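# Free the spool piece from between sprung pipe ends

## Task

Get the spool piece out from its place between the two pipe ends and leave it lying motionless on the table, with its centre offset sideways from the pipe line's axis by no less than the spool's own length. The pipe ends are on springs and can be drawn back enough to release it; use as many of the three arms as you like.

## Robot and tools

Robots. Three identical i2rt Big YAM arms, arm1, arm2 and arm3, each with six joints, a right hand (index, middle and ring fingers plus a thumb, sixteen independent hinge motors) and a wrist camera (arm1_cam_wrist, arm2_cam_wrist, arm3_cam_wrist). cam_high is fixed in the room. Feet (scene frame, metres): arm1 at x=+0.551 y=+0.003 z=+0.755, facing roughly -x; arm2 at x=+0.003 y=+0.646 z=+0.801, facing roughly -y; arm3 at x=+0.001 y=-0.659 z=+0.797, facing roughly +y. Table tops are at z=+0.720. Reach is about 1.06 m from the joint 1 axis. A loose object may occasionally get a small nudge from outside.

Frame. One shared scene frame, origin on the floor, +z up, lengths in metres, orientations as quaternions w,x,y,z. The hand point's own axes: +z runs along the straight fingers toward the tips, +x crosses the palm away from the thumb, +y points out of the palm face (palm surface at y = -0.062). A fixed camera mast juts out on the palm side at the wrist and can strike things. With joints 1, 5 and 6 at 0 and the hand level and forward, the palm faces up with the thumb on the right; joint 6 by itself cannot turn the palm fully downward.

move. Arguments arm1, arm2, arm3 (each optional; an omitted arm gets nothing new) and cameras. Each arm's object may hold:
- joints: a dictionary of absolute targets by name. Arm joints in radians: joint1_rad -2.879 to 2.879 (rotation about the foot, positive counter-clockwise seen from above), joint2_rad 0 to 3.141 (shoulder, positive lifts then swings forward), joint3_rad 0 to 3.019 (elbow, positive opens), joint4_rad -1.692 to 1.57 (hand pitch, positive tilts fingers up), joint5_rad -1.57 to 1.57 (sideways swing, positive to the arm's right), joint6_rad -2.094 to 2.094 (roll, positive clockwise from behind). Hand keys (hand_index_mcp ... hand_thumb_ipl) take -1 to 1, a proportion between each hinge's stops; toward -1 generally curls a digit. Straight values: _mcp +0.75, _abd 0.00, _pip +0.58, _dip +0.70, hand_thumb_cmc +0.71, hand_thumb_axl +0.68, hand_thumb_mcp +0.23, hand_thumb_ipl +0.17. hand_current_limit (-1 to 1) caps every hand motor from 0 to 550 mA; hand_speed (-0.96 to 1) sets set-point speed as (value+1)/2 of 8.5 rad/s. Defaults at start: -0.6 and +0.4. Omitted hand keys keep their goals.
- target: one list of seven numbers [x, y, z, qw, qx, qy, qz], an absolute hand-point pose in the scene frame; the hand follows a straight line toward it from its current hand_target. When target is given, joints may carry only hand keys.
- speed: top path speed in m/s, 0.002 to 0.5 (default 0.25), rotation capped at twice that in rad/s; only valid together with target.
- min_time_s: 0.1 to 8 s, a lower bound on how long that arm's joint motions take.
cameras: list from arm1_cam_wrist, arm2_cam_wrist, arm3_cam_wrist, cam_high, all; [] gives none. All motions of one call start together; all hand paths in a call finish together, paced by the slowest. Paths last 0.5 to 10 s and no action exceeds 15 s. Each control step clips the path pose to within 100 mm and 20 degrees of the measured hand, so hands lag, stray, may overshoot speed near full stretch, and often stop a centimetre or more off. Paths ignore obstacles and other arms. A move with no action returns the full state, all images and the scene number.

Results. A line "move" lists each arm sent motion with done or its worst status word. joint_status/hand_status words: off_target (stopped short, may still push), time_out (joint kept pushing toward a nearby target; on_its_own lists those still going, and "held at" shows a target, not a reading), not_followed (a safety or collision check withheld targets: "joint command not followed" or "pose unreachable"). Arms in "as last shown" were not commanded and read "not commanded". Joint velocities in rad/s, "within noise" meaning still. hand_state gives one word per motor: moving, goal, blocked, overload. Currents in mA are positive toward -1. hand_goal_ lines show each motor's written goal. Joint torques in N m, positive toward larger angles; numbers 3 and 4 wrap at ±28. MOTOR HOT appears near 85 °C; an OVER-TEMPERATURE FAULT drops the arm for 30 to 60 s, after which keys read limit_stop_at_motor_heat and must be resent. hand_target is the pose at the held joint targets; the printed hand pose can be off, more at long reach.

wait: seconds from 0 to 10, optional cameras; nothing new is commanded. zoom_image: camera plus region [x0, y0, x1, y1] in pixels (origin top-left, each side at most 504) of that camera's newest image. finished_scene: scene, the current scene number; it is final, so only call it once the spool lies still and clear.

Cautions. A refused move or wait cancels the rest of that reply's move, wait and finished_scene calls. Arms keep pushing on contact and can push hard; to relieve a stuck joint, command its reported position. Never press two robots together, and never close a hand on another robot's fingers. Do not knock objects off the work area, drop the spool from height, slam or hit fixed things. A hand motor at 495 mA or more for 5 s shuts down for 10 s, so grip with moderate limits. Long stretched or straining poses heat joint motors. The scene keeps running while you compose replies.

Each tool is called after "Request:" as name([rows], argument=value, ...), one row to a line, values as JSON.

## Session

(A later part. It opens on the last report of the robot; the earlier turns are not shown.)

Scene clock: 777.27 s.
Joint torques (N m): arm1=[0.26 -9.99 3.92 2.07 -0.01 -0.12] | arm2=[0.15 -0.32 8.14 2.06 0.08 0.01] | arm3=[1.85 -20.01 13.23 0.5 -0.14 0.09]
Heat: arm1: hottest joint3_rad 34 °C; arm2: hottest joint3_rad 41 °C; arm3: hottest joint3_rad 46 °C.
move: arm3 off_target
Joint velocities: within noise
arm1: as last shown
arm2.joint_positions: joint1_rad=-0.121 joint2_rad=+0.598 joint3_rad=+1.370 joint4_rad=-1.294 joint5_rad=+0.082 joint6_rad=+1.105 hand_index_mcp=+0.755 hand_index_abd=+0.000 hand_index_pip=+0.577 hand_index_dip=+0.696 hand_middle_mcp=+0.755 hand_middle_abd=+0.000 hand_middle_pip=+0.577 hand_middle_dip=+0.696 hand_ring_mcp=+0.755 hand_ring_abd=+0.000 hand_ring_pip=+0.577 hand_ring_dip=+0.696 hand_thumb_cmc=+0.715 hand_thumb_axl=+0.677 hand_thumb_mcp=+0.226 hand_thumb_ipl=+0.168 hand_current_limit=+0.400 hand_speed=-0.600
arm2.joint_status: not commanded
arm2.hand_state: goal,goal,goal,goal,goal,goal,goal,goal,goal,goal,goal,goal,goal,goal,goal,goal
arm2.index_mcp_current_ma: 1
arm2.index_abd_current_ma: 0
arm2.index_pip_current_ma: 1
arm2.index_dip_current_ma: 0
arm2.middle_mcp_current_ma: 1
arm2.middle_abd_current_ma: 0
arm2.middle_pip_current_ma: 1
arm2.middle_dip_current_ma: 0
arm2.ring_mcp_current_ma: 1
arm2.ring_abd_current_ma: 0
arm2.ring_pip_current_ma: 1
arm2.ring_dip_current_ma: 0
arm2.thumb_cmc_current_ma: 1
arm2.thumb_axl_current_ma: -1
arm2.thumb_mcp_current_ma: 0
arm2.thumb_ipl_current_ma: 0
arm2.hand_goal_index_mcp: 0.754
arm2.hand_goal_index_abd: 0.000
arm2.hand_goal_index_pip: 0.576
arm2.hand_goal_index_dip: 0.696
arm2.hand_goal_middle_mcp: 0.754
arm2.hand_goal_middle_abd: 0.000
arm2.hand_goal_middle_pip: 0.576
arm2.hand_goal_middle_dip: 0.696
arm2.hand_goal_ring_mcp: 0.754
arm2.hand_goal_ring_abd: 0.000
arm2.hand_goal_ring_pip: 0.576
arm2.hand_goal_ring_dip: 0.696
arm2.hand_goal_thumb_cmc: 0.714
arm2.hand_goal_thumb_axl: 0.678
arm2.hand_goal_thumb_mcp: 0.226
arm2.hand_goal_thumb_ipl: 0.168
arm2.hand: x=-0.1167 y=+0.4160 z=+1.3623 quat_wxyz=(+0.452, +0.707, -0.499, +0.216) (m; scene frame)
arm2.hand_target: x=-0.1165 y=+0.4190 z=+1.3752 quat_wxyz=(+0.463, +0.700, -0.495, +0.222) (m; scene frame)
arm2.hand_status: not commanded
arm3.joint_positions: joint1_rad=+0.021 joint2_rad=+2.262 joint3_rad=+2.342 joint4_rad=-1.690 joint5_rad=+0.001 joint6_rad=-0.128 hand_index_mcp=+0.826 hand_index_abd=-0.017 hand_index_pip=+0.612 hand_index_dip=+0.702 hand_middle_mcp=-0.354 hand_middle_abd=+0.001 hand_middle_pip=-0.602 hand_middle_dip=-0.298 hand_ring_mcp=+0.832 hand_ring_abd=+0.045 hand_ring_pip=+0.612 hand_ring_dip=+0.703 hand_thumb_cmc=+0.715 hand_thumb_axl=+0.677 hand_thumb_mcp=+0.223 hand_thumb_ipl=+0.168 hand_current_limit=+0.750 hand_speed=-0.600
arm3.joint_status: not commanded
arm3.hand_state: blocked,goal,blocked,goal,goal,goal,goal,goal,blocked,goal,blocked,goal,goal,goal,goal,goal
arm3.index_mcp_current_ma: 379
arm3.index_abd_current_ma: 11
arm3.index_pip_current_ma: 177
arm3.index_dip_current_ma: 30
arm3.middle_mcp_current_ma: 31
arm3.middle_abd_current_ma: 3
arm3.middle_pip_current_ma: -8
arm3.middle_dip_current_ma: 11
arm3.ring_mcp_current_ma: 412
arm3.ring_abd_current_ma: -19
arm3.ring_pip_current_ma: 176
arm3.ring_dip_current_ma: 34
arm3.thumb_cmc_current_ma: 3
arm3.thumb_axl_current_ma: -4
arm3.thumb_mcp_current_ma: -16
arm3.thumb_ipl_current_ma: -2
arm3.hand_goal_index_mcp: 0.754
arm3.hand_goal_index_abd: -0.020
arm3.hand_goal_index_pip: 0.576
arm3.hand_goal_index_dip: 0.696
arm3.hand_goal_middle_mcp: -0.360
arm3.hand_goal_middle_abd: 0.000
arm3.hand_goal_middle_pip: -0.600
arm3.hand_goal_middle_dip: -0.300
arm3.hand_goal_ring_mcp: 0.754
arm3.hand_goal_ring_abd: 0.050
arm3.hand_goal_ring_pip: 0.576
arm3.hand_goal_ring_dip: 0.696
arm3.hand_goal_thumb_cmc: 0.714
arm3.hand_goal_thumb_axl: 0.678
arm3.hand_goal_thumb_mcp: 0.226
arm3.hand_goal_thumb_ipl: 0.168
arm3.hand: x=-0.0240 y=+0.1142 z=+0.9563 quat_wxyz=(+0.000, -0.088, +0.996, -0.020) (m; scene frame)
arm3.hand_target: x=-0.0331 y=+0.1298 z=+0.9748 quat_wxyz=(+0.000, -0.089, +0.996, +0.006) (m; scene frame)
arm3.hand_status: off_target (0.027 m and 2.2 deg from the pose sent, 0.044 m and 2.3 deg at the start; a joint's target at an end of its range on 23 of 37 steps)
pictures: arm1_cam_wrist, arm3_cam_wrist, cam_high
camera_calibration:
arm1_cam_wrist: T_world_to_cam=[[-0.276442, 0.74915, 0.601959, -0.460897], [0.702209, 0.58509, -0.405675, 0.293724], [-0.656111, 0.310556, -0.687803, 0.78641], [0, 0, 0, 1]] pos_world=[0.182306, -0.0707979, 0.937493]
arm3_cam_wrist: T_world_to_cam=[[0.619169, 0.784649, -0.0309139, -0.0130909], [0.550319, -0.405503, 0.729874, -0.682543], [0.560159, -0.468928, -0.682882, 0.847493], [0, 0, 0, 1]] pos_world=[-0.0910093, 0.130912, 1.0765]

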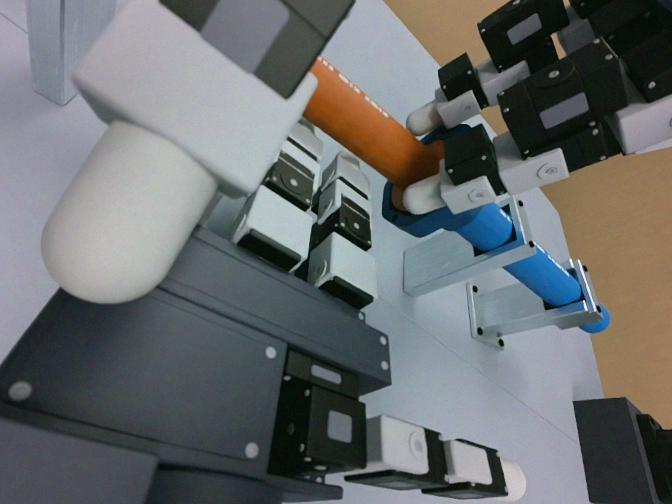

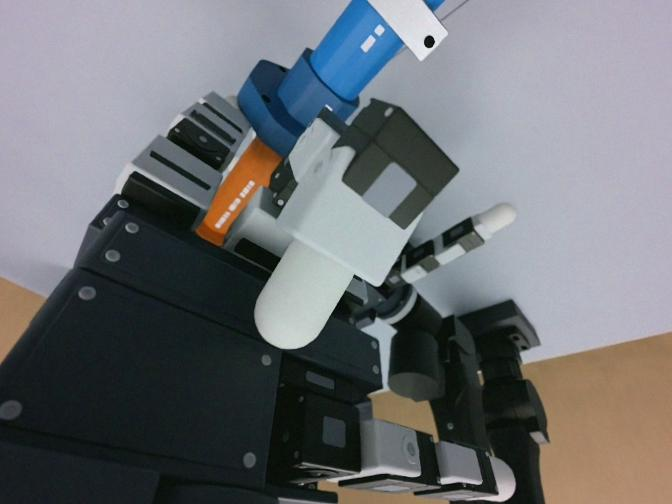

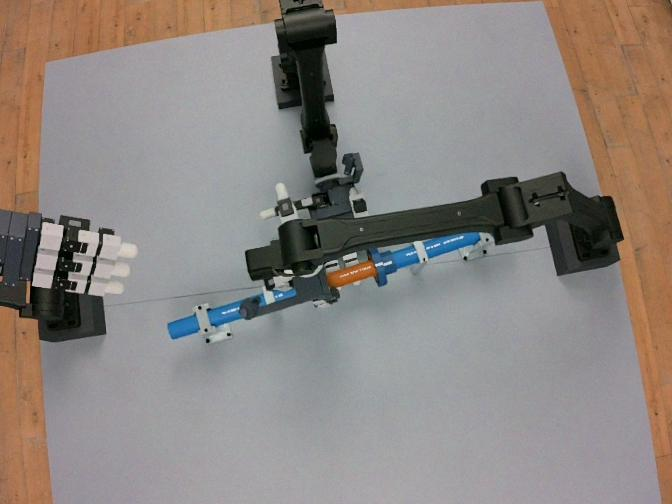

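Request:
move(arm3={"target": [-0.0185, 0.0935, 0.99, -0.0139, -0.0878, 0.9837, 0.1557], "speed": 0.1, "joints": {"hand_index_mcp": 1.0, "hand_ring_mcp": 1.0}}, cameras=["arm1_cam_wrist", "arm3_cam_wrist"])

Request:
zoom_image(camera="arm1_cam_wrist", region=[280, 0, 520, 240])

Request:
zoom_image(camera="arm3_cam_wrist", region=[160, 10, 380, 230])

Scene clock: 812.67 s.
Joint torques (N m): arm1=[0.38 -9.93 3.82 2.04 -0.01 -0.13] | arm2=[1.2 0.56 7.84 2.26 0.03 -0.01] | arm3=[0.15 -20.13 7.39 1.95 -0.21 -0.1]
Heat: arm1: hottest joint3_rad 34 °C; arm2: hottest joint3_rad 41 °C; arm3: hottest joint3_rad 50 °C.
move: arm3 off_target
Joint velocities: within noise
arm1.joint_positions: joint1_rad=+0.057 joint2_rad=+1.845 joint3_rad=+0.383 joint4_rad=+1.267 joint5_rad=-0.076 joint6_rad=+0.003 hand_index_mcp=+0.773 hand_index_abd=+0.001 hand_index_pip=+0.577 hand_index_dip=+0.696 hand_middle_mcp=+0.768 hand_middle_abd=+0.001 hand_middle_pip=+0.579 hand_middle_dip=+0.696 hand_ring_mcp=-0.548 hand_ring_abd=+0.001 hand_ring_pip=-0.229 hand_ring_dip=-0.328 hand_thumb_cmc=+0.721 hand_thumb_axl=+0.677 hand_thumb_mcp=+0.226 hand_thumb_ipl=+0.168 hand_current_limit=+0.400 hand_speed=-0.600
arm1.joint_status: not commanded
arm1.hand_state: goal,goal,goal,goal,goal,goal,goal,goal,goal,goal,goal,goal,goal,goal,goal,goal
arm1.index_mcp_current_ma: 28
arm1.index_abd_current_ma: 0
arm1.index_pip_current_ma: 0
arm1.index_dip_current_ma: 0
arm1.middle_mcp_current_ma: 18
arm1.middle_abd_current_ma: 0
arm1.middle_pip_current_ma: 1
arm1.middle_dip_current_ma: 0
arm1.ring_mcp_current_ma: 1
arm1.ring_abd_current_ma: 0
arm1.ring_pip_current_ma: 0
arm1.ring_dip_current_ma: 1
arm1.thumb_cmc_current_ma: 7
arm1.thumb_axl_current_ma: 0
arm1.thumb_mcp_current_ma: 0
arm1.thumb_ipl_current_ma: 0
arm1.hand_goal_index_mcp: 0.754
arm1.hand_goal_index_abd: 0.000
arm1.hand_goal_index_pip: 0.576
arm1.hand_goal_index_dip: 0.696
arm1.hand_goal_middle_mcp: 0.754
arm1.hand_goal_middle_abd: 0.000
arm1.hand_goal_middle_pip: 0.576
arm1.hand_goal_middle_dip: 0.696
arm1.hand_goal_ring_mcp: -0.550
arm1.hand_goal_ring_abd: 0.000
arm1.hand_goal_ring_pip: -0.230
arm1.hand_goal_ring_dip: -0.330
arm1.hand_goal_thumb_cmc: 0.714
arm1.hand_goal_thumb_axl: 0.678
arm1.hand_goal_thumb_mcp: 0.226
arm1.hand_goal_thumb_ipl: 0.168
arm1.hand: x=+0.0619 y=-0.0303 z=+0.8928 quat_wxyz=(+0.493, +0.582, -0.502, -0.408) (m; scene frame)
arm1.hand_target: x=+0.0562 y=-0.0345 z=+0.9011 quat_wxyz=(+0.502, +0.578, -0.496, -0.411) (m; scene frame)
arm1.hand_status: not commanded
arm2: as last shown
arm3.joint_positions: joint1_rad=+0.011 joint2_rad=+1.945 joint3_rad=+1.769 joint4_rad=-1.114 joint5_rad=-0.043 joint6_rad=-0.131 hand_index_mcp=+0.994 hand_index_abd=-0.017 hand_index_pip=+0.578 hand_index_dip=+0.699 hand_middle_mcp=-0.354 hand_middle_abd=+0.001 hand_middle_pip=-0.602 hand_middle_dip=-0.298 hand_ring_mcp=+0.994 hand_ring_abd=+0.046 hand_ring_pip=+0.578 hand_ring_dip=+0.699 hand_thumb_cmc=+0.715 hand_thumb_axl=+0.677 hand_thumb_mcp=+0.223 hand_thumb_ipl=+0.168 hand_current_limit=+0.750 hand_speed=-0.600
arm3.joint_status: all done
arm3.hand_state: goal,goal,goal,goal,goal,goal,goal,goal,goal,goal,goal,goal,goal,goal,goal,goal
arm3.index_mcp_current_ma: -33
arm3.index_abd_current_ma: 11
arm3.index_pip_current_ma: 9
arm3.index_dip_current_ma: 13
arm3.middle_mcp_current_ma: 31
arm3.middle_abd_current_ma: 3
arm3.middle_pip_current_ma: -8
arm3.middle_dip_current_ma: 11
arm3.ring_mcp_current_ma: -30
arm3.ring_abd_current_ma: -15
arm3.ring_pip_current_ma: 7
arm3.ring_dip_current_ma: 13
arm3.thumb_cmc_current_ma: 3
arm3.thumb_axl_current_ma: -4
arm3.thumb_mcp_current_ma: -16
arm3.thumb_ipl_current_ma: -2
arm3.hand_goal_index_mcp: 1.000
arm3.hand_goal_index_abd: -0.020
arm3.hand_goal_index_pip: 0.576
arm3.hand_goal_index_dip: 0.696
arm3.hand_goal_middle_mcp: -0.360
arm3.hand_goal_middle_abd: 0.000
arm3.hand_goal_middle_pip: -0.600
arm3.hand_goal_middle_dip: -0.300
arm3.hand_goal_ring_mcp: 1.000
arm3.hand_goal_ring_abd: 0.050
arm3.hand_goal_ring_pip: 0.576
arm3.hand_goal_ring_dip: 0.696
arm3.hand_goal_thumb_cmc: 0.714
arm3.hand_goal_thumb_axl: 0.678
arm3.hand_goal_thumb_mcp: 0.226
arm3.hand_goal_thumb_ipl: 0.168
arm3.hand: x=-0.0240 y=+0.0925 z=+0.9748 quat_wxyz=(-0.015, -0.088, +0.986, +0.141) (m; scene frame)
arm3.hand_target: x=-0.0184 y=+0.0934 z=+0.9901 quat_wxyz=(-0.014, -0.088, +0.984, +0.156) (m; scene frame)
arm3.hand_status: off_target (0.016 m and 1.7 deg from the pose sent, 0.040 m and 20.2 deg at the start)
pictures: arm1_cam_wrist, arm3_cam_wrist
camera_calibration:
arm1_cam_wrist: T_world_to_cam=[[-0.276442, 0.74915, 0.601959, -0.460897], [0.702209, 0.58509, -0.405675, 0.293724], [-0.656111, 0.310556, -0.687803, 0.78641], [0, 0, 0, 1]] pos_world=[0.182306, -0.0707979, 0.937493]
arm3_cam_wrist: T_world_to_cam=[[0.623986, 0.760286, 0.180577, -0.199253], [0.586833, -0.608503, 0.534182, -0.494466], [0.516012, -0.227353, -0.825858, 0.966018], [0, 0, 0, 1]] pos_world=[-0.0839769, 0.0702329, 1.09791]

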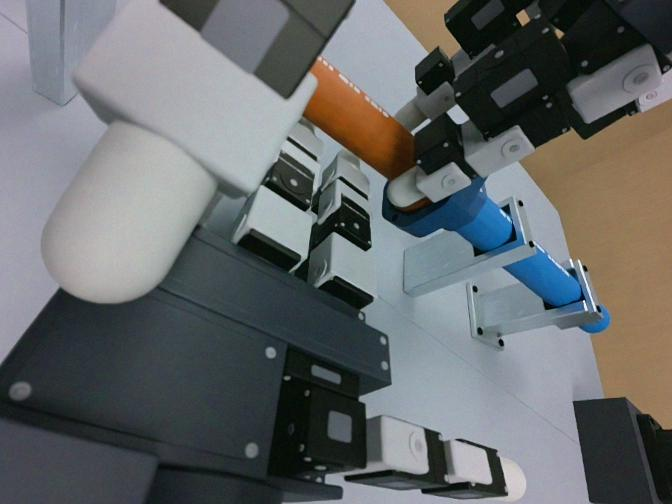

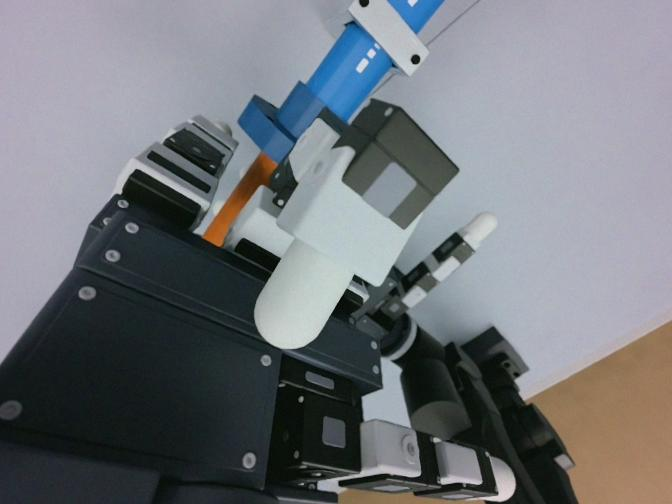

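Scaled by 2.100 from the camera's 672x504 image, which has a finer 960x720 frame.

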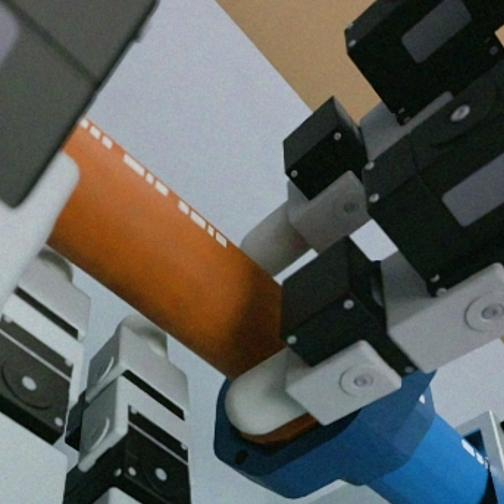

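Scaled by 2.291 from the camera's 672x504 image, which has a finer 960x720 frame.

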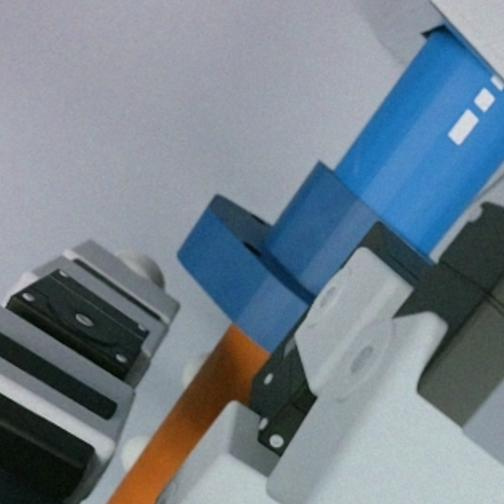

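Request:
move(arm3={"target": [-0.0218, 0.130, 0.997, -0.0139, -0.0878, 0.9837, 0.1557], "speed": 0.06, "joints": {"hand_index_abd": 0.015, "hand_ring_abd": 0.09}}, cameras=["arm1_cam_wrist", "arm3_cam_wrist", "cam_high"])

Request:
zoom_image(camera="arm1_cam_wrist", region=[280, 0, 520, 240])

Request:
zoom_image(camera="arm3_cam_wrist", region=[160, 10, 380, 230])

Scene clock: 828.33 s.
Joint torques (N m): arm1=[0.38 -9.99 3.93 2 -0.01 -0.11] | arm2=[0.38 0.62 8.27 2.37 0.08 0.05] | arm3=[0.44 -18.08 12.52 1.99 -0.15 -0.06]
Heat: arm1: hottest joint3_rad 34 °C; arm2: hottest joint3_rad 41 °C; arm3: hottest joint3_rad 48 °C.
move: arm3 off_target
Joint velocities: within noise
arm1, arm2: as last shown
arm3.joint_positions: joint1_rad=+0.011 joint2_rad=+2.003 joint3_rad=+1.868 joint4_rad=-1.188 joint5_rad=-0.044 joint6_rad=-0.131 hand_index_mcp=+1.000 hand_index_abd=+0.013 hand_index_pip=+0.589 hand_index_dip=+0.697 hand_middle_mcp=-0.354 hand_middle_abd=+0.001 hand_middle_pip=-0.602 hand_middle_dip=-0.298 hand_ring_mcp=+1.000 hand_ring_abd=+0.086 hand_ring_pip=+0.580 hand_ring_dip=+0.699 hand_thumb_cmc=+0.715 hand_thumb_axl=+0.677 hand_thumb_mcp=+0.223 hand_thumb_ipl=+0.168 hand_current_limit=+0.750 hand_speed=-0.600
arm3.joint_status: all done
arm3.hand_state: goal,goal,goal,goal,goal,goal,goal,goal,goal,goal,goal,goal,goal,goal,goal,goal
arm3.index_mcp_current_ma: 1
arm3.index_abd_current_ma: -13
arm3.index_pip_current_ma: 61
arm3.index_dip_current_ma: 2
arm3.middle_mcp_current_ma: 31
arm3.middle_abd_current_ma: 3
arm3.middle_pip_current_ma: -8
arm3.middle_dip_current_ma: 11
arm3.ring_mcp_current_ma: 0
arm3.ring_abd_current_ma: -16
arm3.ring_pip_current_ma: 18
arm3.ring_dip_current_ma: 13
arm3.thumb_cmc_current_ma: 3
arm3.thumb_axl_current_ma: -4
arm3.thumb_mcp_current_ma: -16
arm3.thumb_ipl_current_ma: -2
arm3.hand_goal_index_mcp: 1.000
arm3.hand_goal_index_abd: 0.016
arm3.hand_goal_index_pip: 0.576
arm3.hand_goal_index_dip: 0.696
arm3.hand_goal_middle_mcp: -0.360
arm3.hand_goal_middle_abd: 0.000
arm3.hand_goal_middle_pip: -0.600
arm3.hand_goal_middle_dip: -0.300
arm3.hand_goal_ring_mcp: 1.000
arm3.hand_goal_ring_abd: 0.090
arm3.hand_goal_ring_pip: 0.576
arm3.hand_goal_ring_dip: 0.696
arm3.hand_goal_thumb_cmc: 0.714
arm3.hand_goal_thumb_axl: 0.678
arm3.hand_goal_thumb_mcp: 0.226
arm3.hand_goal_thumb_ipl: 0.168
arm3.hand: x=-0.0246 y=+0.1064 z=+0.9729 quat_wxyz=(-0.016, -0.087, +0.988, +0.125) (m; scene frame)
arm3.hand_target: x=-0.0216 y=+0.1275 z=+0.9972 quat_wxyz=(-0.014, -0.088, +0.984, +0.156) (m; scene frame)
arm3.hand_status: off_target (0.034 m and 3.6 deg from the pose sent, 0.044 m and 1.7 deg at the start)
pictures: arm1_cam_wrist, arm3_cam_wrist, cam_high
camera_calibration:
arm1_cam_wrist: T_world_to_cam=[[-0.276442, 0.74915, 0.601959, -0.460897], [0.702209, 0.58509, -0.405675, 0.293724], [-0.656111, 0.310556, -0.687803, 0.78641], [0, 0, 0, 1]] pos_world=[0.182306, -0.0707979, 0.937493]
arm3_cam_wrist: T_world_to_cam=[[0.623798, 0.76583, 0.156139, -0.185911], [0.586358, -0.590639, 0.554374, -0.506219], [0.516778, -0.254264, -0.81749, 0.962645], [0, 0, 0, 1]] pos_world=[-0.0846774, 0.0881498, 1.09661]

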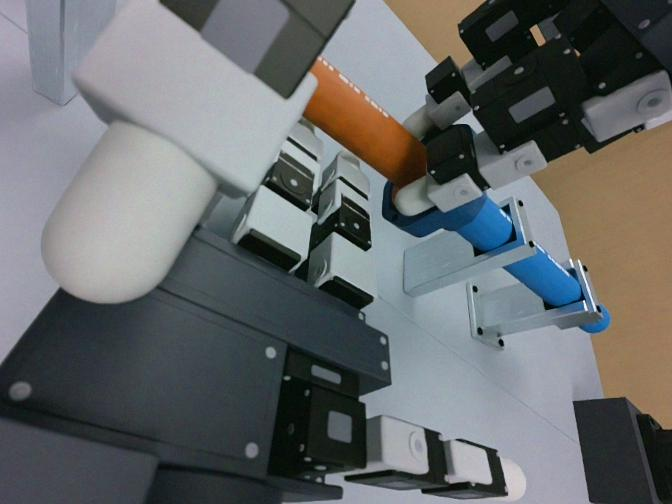

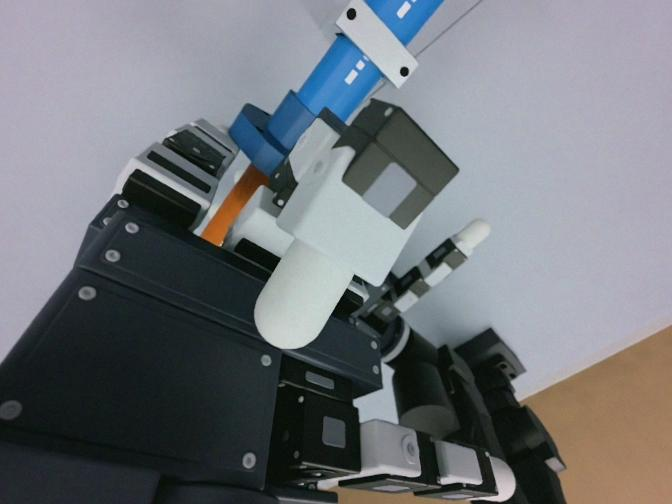

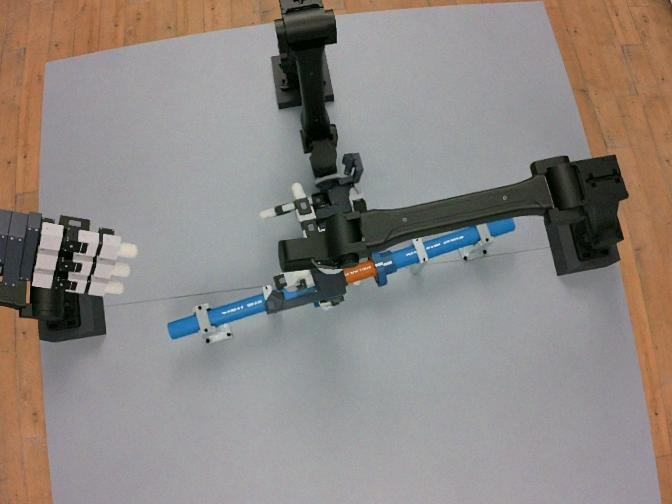

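Scaled by 2.100 from the camera's 672x504 image, which has a finer 960x720 frame.

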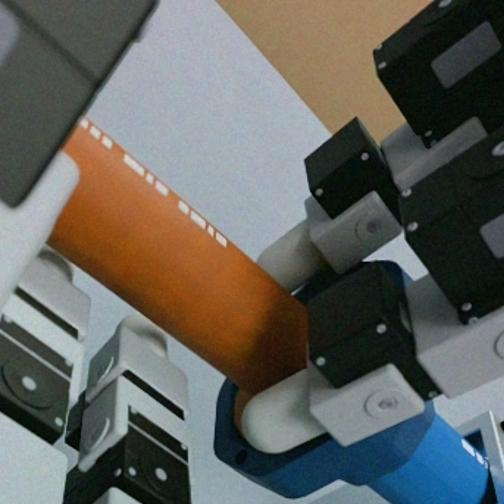

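Scaled by 2.291 from the camera's 672x504 image, which has a finer 960x720 frame.

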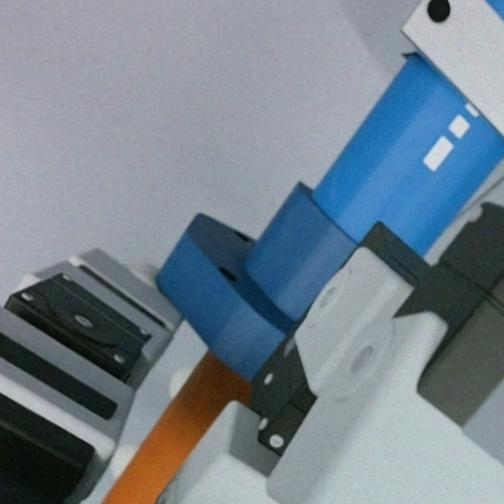

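Request:
move(arm3={"target": [-0.0265, 0.158, 1.0, -0.0139, -0.0878, 0.9837, 0.1557], "speed": 0.06}, cameras=["arm1_cam_wrist", "arm3_cam_wrist", "cam_high"])

Request:
zoom_image(camera="arm1_cam_wrist", region=[280, 0, 520, 240])

Request:
zoom_image(camera="cam_high", region=[160, 180, 420, 350])

Scene clock: 835.67 s.
Joint torques (N m): arm1=[0.44 -9.93 3.89 2.04 -0.02 -0.13] | arm2=[-0.26 1.32 7.98 2.22 0.1 0.07] | arm3=[0.85 -17.9 14.16 3.71 -0.14 -0.06]
Heat: arm1: hottest joint3_rad 34 °C; arm2: hottest joint3_rad 41 °C; arm3: hottest joint3_rad 48 °C.
move: arm3 off_target
Joint velocities: within noise
arm1, arm2: as last shown
arm3.joint_positions: joint1_rad=+0.011 joint2_rad=+2.066 joint3_rad=+1.979 joint4_rad=-1.294 joint5_rad=-0.042 joint6_rad=-0.127 hand_index_mcp=+1.001 hand_index_abd=+0.006 hand_index_pip=+0.620 hand_index_dip=+0.693 hand_middle_mcp=-0.354 hand_middle_abd=+0.001 hand_middle_pip=-0.602 hand_middle_dip=-0.298 hand_ring_mcp=+1.000 hand_ring_abd=+0.081 hand_ring_pip=+0.598 hand_ring_dip=+0.701 hand_thumb_cmc=+0.715 hand_thumb_axl=+0.677 hand_thumb_mcp=+0.223 hand_thumb_ipl=+0.168 hand_current_limit=+0.750 hand_speed=-0.600
arm3.joint_status: not commanded
arm3.hand_state: goal,goal,blocked,goal,goal,goal,goal,goal,goal,goal,blocked,goal,goal,goal,goal,goal
arm3.index_mcp_current_ma: 4
arm3.index_abd_current_ma: -42
arm3.index_pip_current_ma: 215
arm3.index_dip_current_ma: -14
arm3.middle_mcp_current_ma: 31
arm3.middle_abd_current_ma: 3
arm3.middle_pip_current_ma: -8
arm3.middle_dip_current_ma: 11
arm3.ring_mcp_current_ma: 1
arm3.ring_abd_current_ma: -38
arm3.ring_pip_current_ma: 109
arm3.ring_dip_current_ma: 24
arm3.thumb_cmc_current_ma: 3
arm3.thumb_axl_current_ma: -4
arm3.thumb_mcp_current_ma: -16
arm3.thumb_ipl_current_ma: -2
arm3.hand_goal_index_mcp: 1.000
arm3.hand_goal_index_abd: 0.016
arm3.hand_goal_index_pip: 0.576
arm3.hand_goal_index_dip: 0.696
arm3.hand_goal_middle_mcp: -0.360
arm3.hand_goal_middle_abd: 0.000
arm3.hand_goal_middle_pip: -0.600
arm3.hand_goal_middle_dip: -0.300
arm3.hand_goal_ring_mcp: 1.000
arm3.hand_goal_ring_abd: 0.090
arm3.hand_goal_ring_pip: 0.576
arm3.hand_goal_ring_dip: 0.696
arm3.hand_goal_thumb_cmc: 0.714
arm3.hand_goal_thumb_axl: 0.678
arm3.hand_goal_thumb_mcp: 0.226
arm3.hand_goal_thumb_ipl: 0.168
arm3.hand: x=-0.0243 y=+0.1150 z=+0.9685 quat_wxyz=(-0.017, -0.085, +0.992, +0.096) (m; scene frame)
arm3.hand_target: x=-0.0261 y=+0.1514 z=+1.0016 quat_wxyz=(-0.014, -0.088, +0.984, +0.156) (m; scene frame)
arm3.hand_status: off_target (0.053 m and 6.9 deg from the pose sent, 0.058 m and 3.6 deg at the start)
pictures: arm1_cam_wrist, arm3_cam_wrist, cam_high
camera_calibration:
arm1_cam_wrist: T_world_to_cam=[[-0.276442, 0.74915, 0.601959, -0.460897], [0.702209, 0.58509, -0.405675, 0.293724], [-0.656111, 0.310556, -0.687803, 0.78641], [0, 0, 0, 1]] pos_world=[0.182306, -0.0707979, 0.937493]
arm3_cam_wrist: T_world_to_cam=[[0.626844, 0.770864, 0.113292, -0.150996], [0.582143, -0.560016, 0.589484, -0.536455], [0.517858, -0.303562, -0.799796, 0.949728], [0, 0, 0, 1]] pos_world=[-0.0848795, 0.104275, 1.09293]

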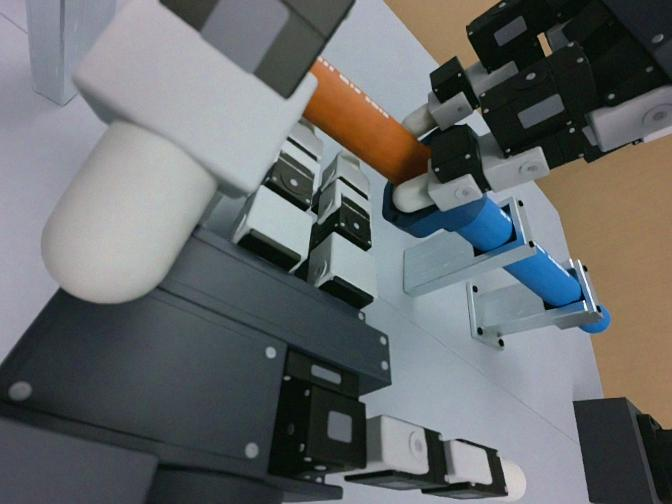

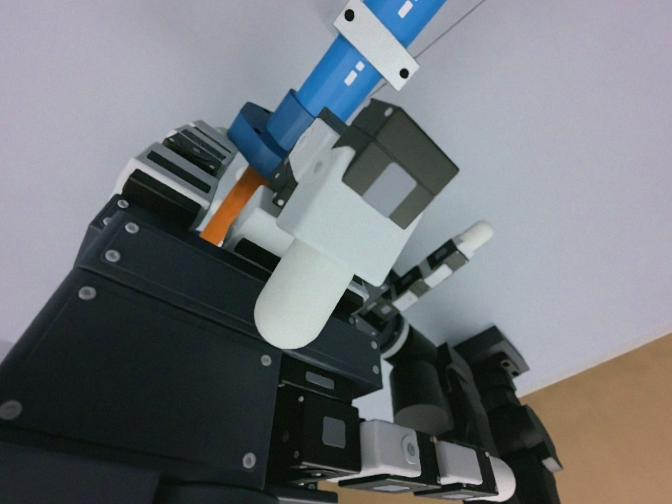

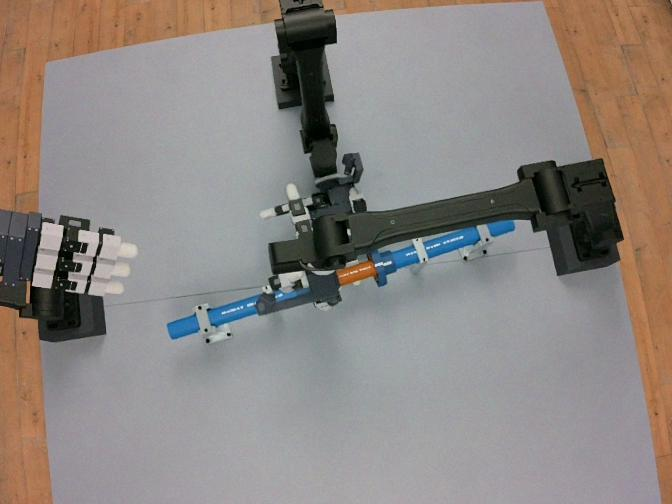

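Scaled by 2.100 from the camera's 672x504 image, which has a finer 960x720 frame.

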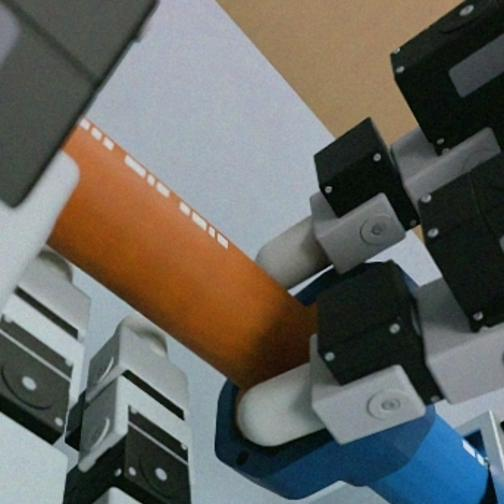

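Scaled by 1.938 from the camera's 672x504 image, which has a finer 960x720 frame.

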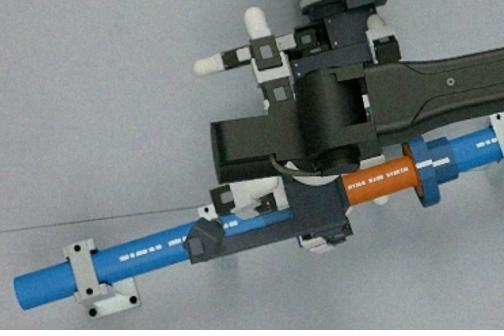

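Request:
move(arm3={"target": [-0.031, 0.19, 1.01, -0.0139, -0.0878, 0.9837, 0.1557], "speed": 0.08}, cameras=["arm1_cam_wrist", "arm3_cam_wrist", "cam_high"])

Request:
zoom_image(camera="arm1_cam_wrist", region=[280, 0, 520, 240])

Request:
zoom_image(camera="cam_high", region=[160, 180, 420, 350])

Scene clock: 847.50 s.
Joint torques (N m): arm1=[0.44 -9.88 3.95 2.04 -0.01 -0.11] | arm2=[0.21 1.08 7.97 2.33 0.08 0.01] | arm3=[1.2 -19.02 15.9 5.41 -0.15 -0.1]
Heat: arm1: hottest joint3_rad 34 °C; arm2: hottest joint3_rad 41 °C; arm3: hottest joint3_rad 48 °C.
move: arm3 off_target
Joint velocities: within noise
arm1, arm2: as last shown
arm3.joint_positions: joint1_rad=+0.011 joint2_rad=+2.157 joint3_rad=+2.140 joint4_rad=-1.434 joint5_rad=-0.040 joint6_rad=-0.117 hand_index_mcp=+1.001 hand_index_abd=+0.001 hand_index_pip=+0.648 hand_index_dip=+0.693 hand_middle_mcp=-0.354 hand_middle_abd=+0.001 hand_middle_pip=-0.602 hand_middle_dip=-0.298 hand_ring_mcp=+1.001 hand_ring_abd=+0.071 hand_ring_pip=+0.619 hand_ring_dip=+0.708 hand_thumb_cmc=+0.715 hand_thumb_axl=+0.677 hand_thumb_mcp=+0.223 hand_thumb_ipl=+0.168 hand_current_limit=+0.750 hand_speed=-0.600
arm3.joint_status: not commanded
arm3.hand_state: goal,goal,blocked,goal,goal,goal,goal,goal,goal,goal,blocked,goal,goal,goal,goal,goal
arm3.index_mcp_current_ma: 7
arm3.index_abd_current_ma: -62
arm3.index_pip_current_ma: 358
arm3.index_dip_current_ma: -14
arm3.middle_mcp_current_ma: 31
arm3.middle_abd_current_ma: 3
arm3.middle_pip_current_ma: -8
arm3.middle_dip_current_ma: 11
arm3.ring_mcp_current_ma: 3
arm3.ring_abd_current_ma: -80
arm3.ring_pip_current_ma: 211
arm3.ring_dip_current_ma: 58
arm3.thumb_cmc_current_ma: 3
arm3.thumb_axl_current_ma: -4
arm3.thumb_mcp_current_ma: -16
arm3.thumb_ipl_current_ma: -2
arm3.hand_goal_index_mcp: 1.000
arm3.hand_goal_index_abd: 0.016
arm3.hand_goal_index_pip: 0.576
arm3.hand_goal_index_dip: 0.696
arm3.hand_goal_middle_mcp: -0.360
arm3.hand_goal_middle_abd: 0.000
arm3.hand_goal_middle_pip: -0.600
arm3.hand_goal_middle_dip: -0.300
arm3.hand_goal_ring_mcp: 1.000
arm3.hand_goal_ring_abd: 0.090
arm3.hand_goal_ring_pip: 0.576
arm3.hand_goal_ring_dip: 0.696
arm3.hand_goal_thumb_cmc: 0.714
arm3.hand_goal_thumb_axl: 0.678
arm3.hand_goal_thumb_mcp: 0.226
arm3.hand_goal_thumb_ipl: 0.168
arm3.hand: x=-0.0236 y=+0.1264 z=+0.9628 quat_wxyz=(-0.018, -0.079, +0.995, +0.060) (m; scene frame)
arm3.hand_target: x=-0.0305 y=+0.1758 z=+1.0143 quat_wxyz=(-0.014, -0.088, +0.984, +0.156) (m; scene frame)
arm3.hand_status: off_target (0.080 m and 11.1 deg from the pose sent, 0.086 m and 6.9 deg at the start)
pictures: arm1_cam_wrist, arm3_cam_wrist, cam_high
camera_calibration:
arm1_cam_wrist: T_world_to_cam=[[-0.276442, 0.74915, 0.601959, -0.460897], [0.702209, 0.58509, -0.405675, 0.293724], [-0.656111, 0.310556, -0.687803, 0.78641], [0, 0, 0, 1]] pos_world=[0.182306, -0.0707979, 0.937493]
arm3_cam_wrist: T_world_to_cam=[[0.634667, 0.770433, 0.060254, -0.108285], [0.574571, -0.522583, 0.629901, -0.571063], [0.516784, -0.365158, -0.774335, 0.931381], [0, 0, 0, 1]] pos_world=[-0.0844823, 0.1251, 1.08744]

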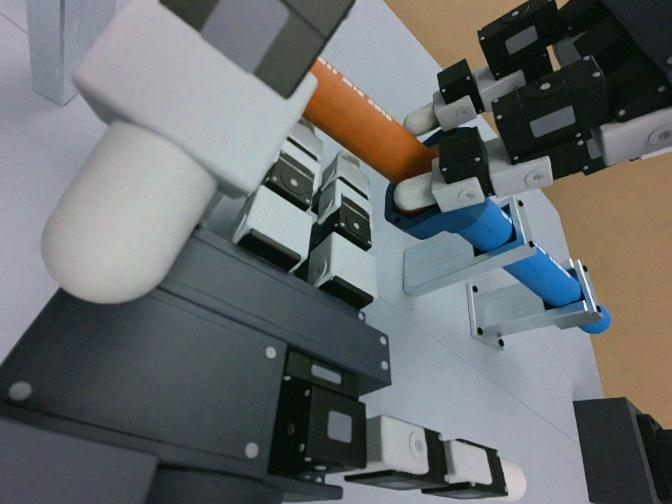

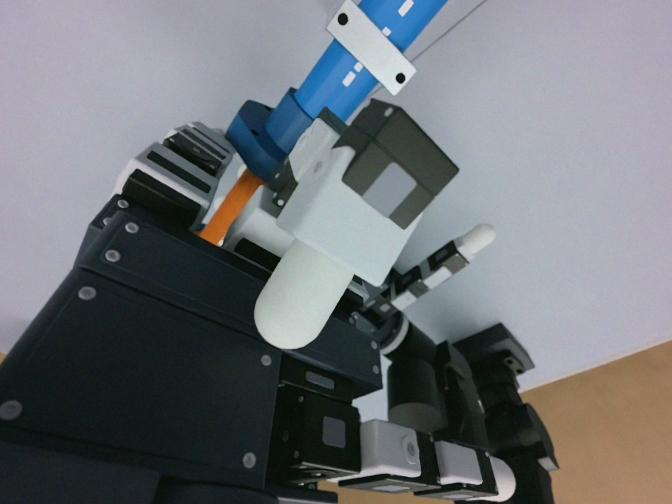

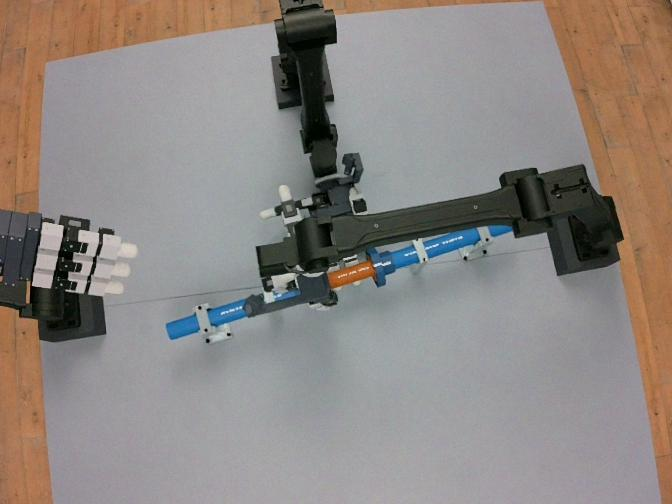

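Scaled by 2.100 from the camera's 672x504 image, which has a finer 960x720 frame.

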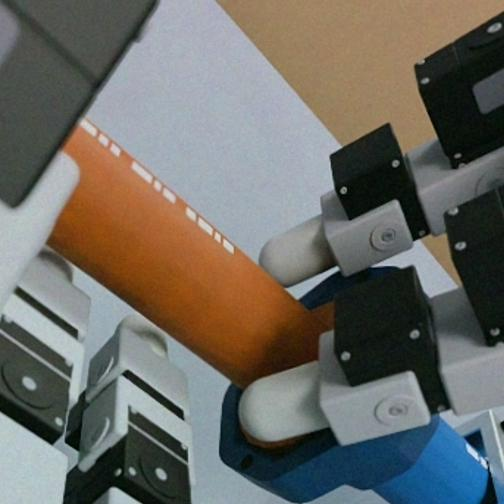

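Scaled by 1.938 from the camera's 672x504 image, which has a finer 960x720 frame.

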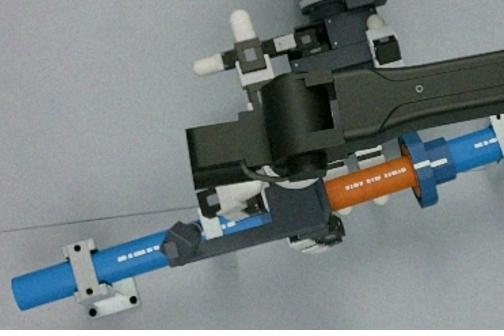

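Request:
move(arm3={"target": [-0.033, 0.215, 1.02, -0.0181, -0.0863, 0.9676, 0.2367], "speed": 0.08}, cameras=["arm1_cam_wrist", "arm3_cam_wrist", "cam_high"])

Request:
zoom_image(camera="arm1_cam_wrist", region=[280, 0, 520, 240])

Request:
zoom_image(camera="cam_high", region=[160, 180, 420, 350])

Scene clock: 910.73 s.
Joint torques (N m): arm1=[0.73 -10.05 3.96 2.13 -0.01 -0.12] | arm2=[0.32 1.08 8.08 2.35 0.01 0.03] | arm3=[1.08 -20.01 11.7 10.13 -0.33 -0.1]
Heat: arm1: hottest joint3_rad 34 °C; arm2: hottest joint3_rad 41 °C; arm3: hottest joint3_rad 63 °C.
move: arm3 off_target
Joint velocities: within noise
arm1, arm2: as last shown
arm3.joint_positions: joint1_rad=+0.011 joint2_rad=+2.130 joint3_rad=+2.089 joint4_rad=-1.331 joint5_rad=-0.051 joint6_rad=-0.113 hand_index_mcp=+1.002 hand_index_abd=+0.018 hand_index_pip=+0.802 hand_index_dip=+0.701 hand_middle_mcp=-0.354 hand_middle_abd=+0.001 hand_middle_pip=-0.602 hand_middle_dip=-0.298 hand_ring_mcp=+1.002 hand_ring_abd=+0.044 hand_ring_pip=+0.759 hand_ring_dip=+0.726 hand_thumb_cmc=+0.715 hand_thumb_axl=+0.677 hand_thumb_mcp=+0.223 hand_thumb_ipl=+0.168 hand_current_limit=+0.750 hand_speed=-0.600
arm3.joint_status: not commanded
arm3.hand_state: goal,goal,blocked,goal,goal,goal,goal,goal,goal,blocked,blocked,blocked,goal,goal,goal,goal
arm3.index_mcp_current_ma: 9
arm3.index_abd_current_ma: 8
arm3.index_pip_current_ma: 481
arm3.index_dip_current_ma: 22
arm3.middle_mcp_current_ma: 31
arm3.middle_abd_current_ma: 3
arm3.middle_pip_current_ma: -8
arm3.middle_dip_current_ma: 11
arm3.ring_mcp_current_ma: 9
arm3.ring_abd_current_ma: -196
arm3.ring_pip_current_ma: 481
arm3.ring_dip_current_ma: 146
arm3.thumb_cmc_current_ma: 3
arm3.thumb_axl_current_ma: -4
arm3.thumb_mcp_current_ma: -16
arm3.thumb_ipl_current_ma: -2
arm3.hand_goal_index_mcp: 1.000
arm3.hand_goal_index_abd: 0.016
arm3.hand_goal_index_pip: 0.576
arm3.hand_goal_index_dip: 0.696
arm3.hand_goal_middle_mcp: -0.360
arm3.hand_goal_middle_abd: 0.000
arm3.hand_goal_middle_pip: -0.600
arm3.hand_goal_middle_dip: -0.300
arm3.hand_goal_ring_mcp: 1.000
arm3.hand_goal_ring_abd: 0.090
arm3.hand_goal_ring_pip: 0.576
arm3.hand_goal_ring_dip: 0.696
arm3.hand_goal_thumb_cmc: 0.714
arm3.hand_goal_thumb_axl: 0.678
arm3.hand_goal_thumb_mcp: 0.226
arm3.hand_goal_thumb_ipl: 0.168
arm3.hand: x=-0.0256 y=+0.1366 z=+0.9710 quat_wxyz=(-0.022, -0.079, +0.992, +0.100) (m; scene frame)
arm3.hand_target: x=-0.0322 y=+0.1943 z=+1.0280 quat_wxyz=(-0.018, -0.086, +0.969, +0.230) (m; scene frame)
arm3.hand_status: off_target (0.093 m and 16.0 deg from the pose sent, 0.106 m and 20.5 deg at the start)
pictures: arm1_cam_wrist, arm3_cam_wrist, cam_high
camera_calibration:
arm1_cam_wrist: T_world_to_cam=[[-0.276442, 0.74915, 0.601959, -0.460897], [0.702209, 0.58509, -0.405675, 0.293724], [-0.656111, 0.310556, -0.687803, 0.78641], [0, 0, 0, 1]] pos_world=[0.182306, -0.0707979, 0.937493]
arm3_cam_wrist: T_world_to_cam=[[0.637126, 0.76268, 0.111313, -0.163823], [0.582549, -0.571063, 0.578381, -0.512768], [0.504686, -0.303656, -0.808137, 0.966668], [0, 0, 0, 1]] pos_world=[-0.0847748, 0.125657, 1.09601]

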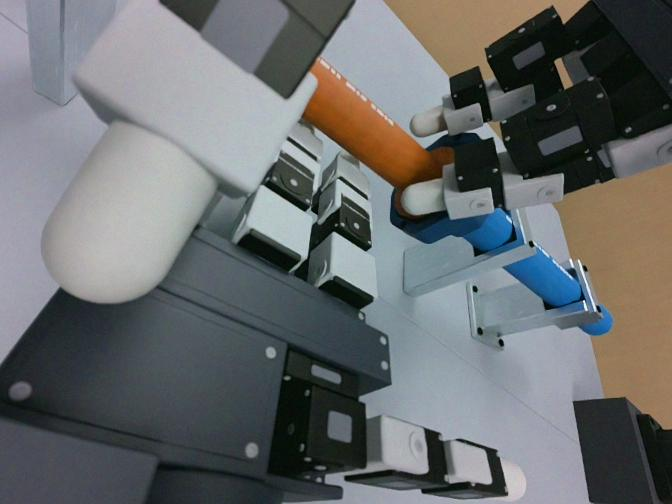

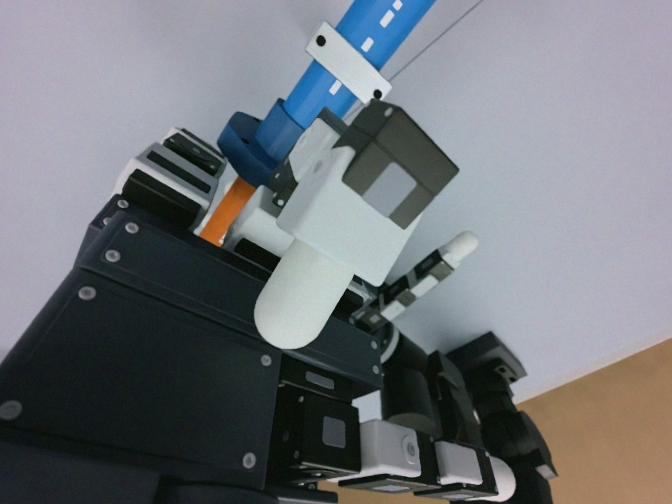

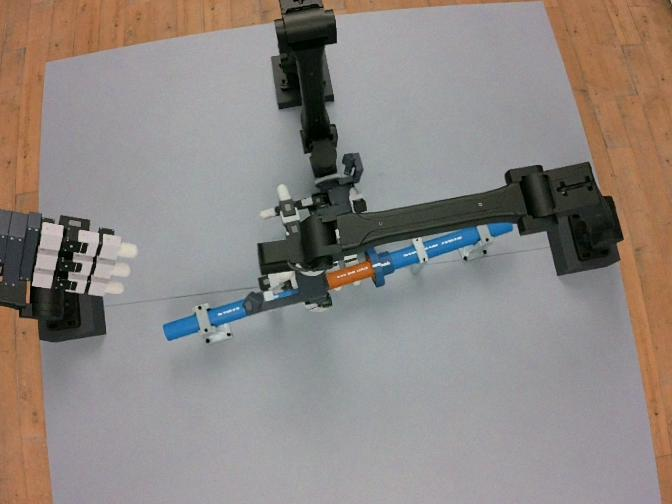

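Scaled by 2.100 from the camera's 672x504 image, which has a finer 960x720 frame.

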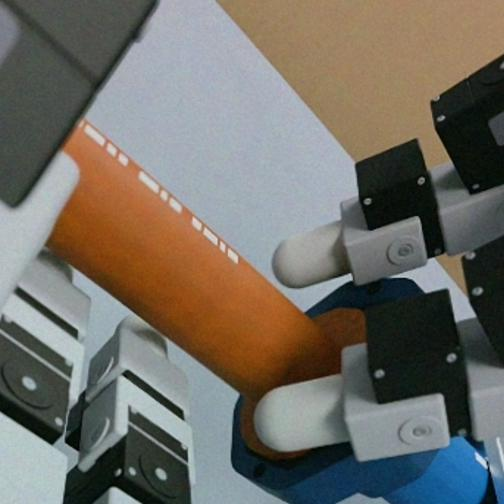

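Scaled by 1.938 from the camera's 672x504 image, which has a finer 960x720 frame.

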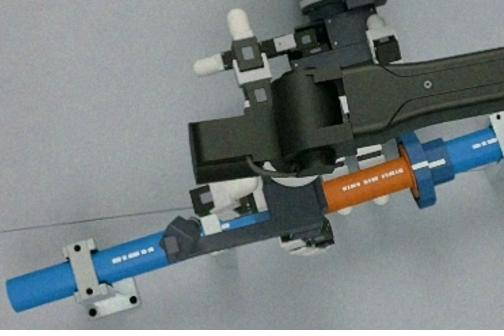

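Request:
move(arm3={"target": [-0.0255, 0.125, 1.0, -0.0181, -0.0863, 0.9676, 0.2367], "speed": 0.15}, cameras=["arm1_cam_wrist", "cam_high"])

Request:
zoom_image(camera="cam_high", region=[160, 180, 420, 350])

Scene clock: 921.13 s.
Joint torques (N m): arm1=[0.44 -10.11 3.89 2.04 0 -0.11] | arm2=[-0.44 0.38 7.9 2.25 0.09 0.01] | arm3=[0.62 -17.9 8.72 5.09 -0.27 -0.11]
Heat: arm1: hottest joint3_rad 34 °C; arm2: hottest joint3_rad 41 °C; arm3: hottest joint3_rad 60 °C.
move: arm3 off_target
Joint velocities: within noise
arm1, arm2: as last shown
arm3.joint_positions: joint1_rad=+0.011 joint2_rad=+1.920 joint3_rad=+1.710 joint4_rad=-0.979 joint5_rad=-0.056 joint6_rad=-0.118 hand_index_mcp=+1.001 hand_index_abd=+0.025 hand_index_pip=+0.643 hand_index_dip=+0.699 hand_middle_mcp=-0.354 hand_middle_abd=+0.001 hand_middle_pip=-0.602 hand_middle_dip=-0.298 hand_ring_mcp=+1.001 hand_ring_abd=+0.059 hand_ring_pip=+0.654 hand_ring_dip=+0.715 hand_thumb_cmc=+0.715 hand_thumb_axl=+0.677 hand_thumb_mcp=+0.223 hand_thumb_ipl=+0.168 hand_current_limit=+0.750 hand_speed=-0.600
arm3.joint_status: not commanded
arm3.hand_state: goal,goal,blocked,goal,goal,goal,goal,goal,goal,blocked,blocked,goal,goal,goal,goal,goal
arm3.index_mcp_current_ma: 4
arm3.index_abd_current_ma: 39
arm3.index_pip_current_ma: 329
arm3.index_dip_current_ma: 16
arm3.middle_mcp_current_ma: 31
arm3.middle_abd_current_ma: 3
arm3.middle_pip_current_ma: -8
arm3.middle_dip_current_ma: 11
arm3.ring_mcp_current_ma: 4
arm3.ring_abd_current_ma: -134
arm3.ring_pip_current_ma: 388
arm3.ring_dip_current_ma: 92
arm3.thumb_cmc_current_ma: 4
arm3.thumb_axl_current_ma: -4
arm3.thumb_mcp_current_ma: -16
arm3.thumb_ipl_current_ma: -2
arm3.hand_goal_index_mcp: 1.000
arm3.hand_goal_index_abd: 0.016
arm3.hand_goal_index_pip: 0.576
arm3.hand_goal_index_dip: 0.696
arm3.hand_goal_middle_mcp: -0.360
arm3.hand_goal_middle_abd: 0.000
arm3.hand_goal_middle_pip: -0.600
arm3.hand_goal_middle_dip: -0.300
arm3.hand_goal_ring_mcp: 1.000
arm3.hand_goal_ring_abd: 0.090
arm3.hand_goal_ring_pip: 0.576
arm3.hand_goal_ring_dip: 0.696
arm3.hand_goal_thumb_cmc: 0.714
arm3.hand_goal_thumb_axl: 0.678
arm3.hand_goal_thumb_mcp: 0.226
arm3.hand_goal_thumb_ipl: 0.168
arm3.hand: x=-0.0251 y=+0.1025 z=+0.9829 quat_wxyz=(-0.020, -0.082, +0.978, +0.191) (m; scene frame)
arm3.hand_target: x=-0.0253 y=+0.1228 z=+1.0008 quat_wxyz=(-0.018, -0.086, +0.968, +0.236) (m; scene frame)
arm3.hand_status: off_target (0.028 m and 5.4 deg from the pose sent, 0.031 m and 15.9 deg at the start)
pictures: arm1_cam_wrist, cam_high
camera_calibration:
arm1_cam_wrist: T_world_to_cam=[[-0.276442, 0.74915, 0.601959, -0.460897], [0.702209, 0.58509, -0.405675, 0.293724], [-0.656111, 0.310556, -0.687803, 0.78641], [0, 0, 0, 1]] pos_world=[0.182306, -0.0707979, 0.937493]

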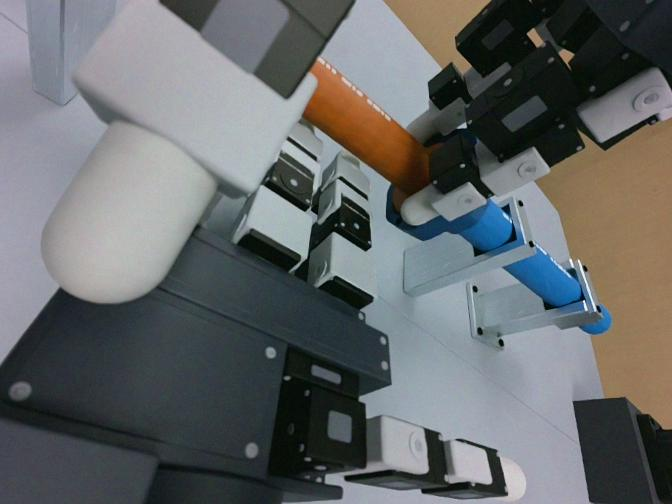

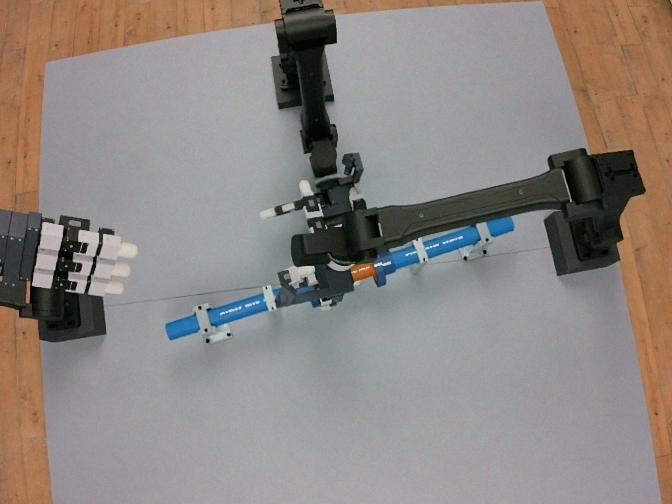

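Scaled by 1.938 from the camera's 672x504 image, which has a finer 960x720 frame.

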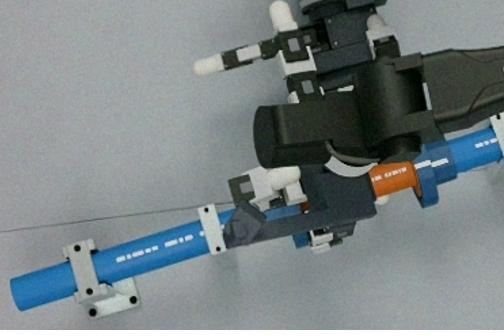

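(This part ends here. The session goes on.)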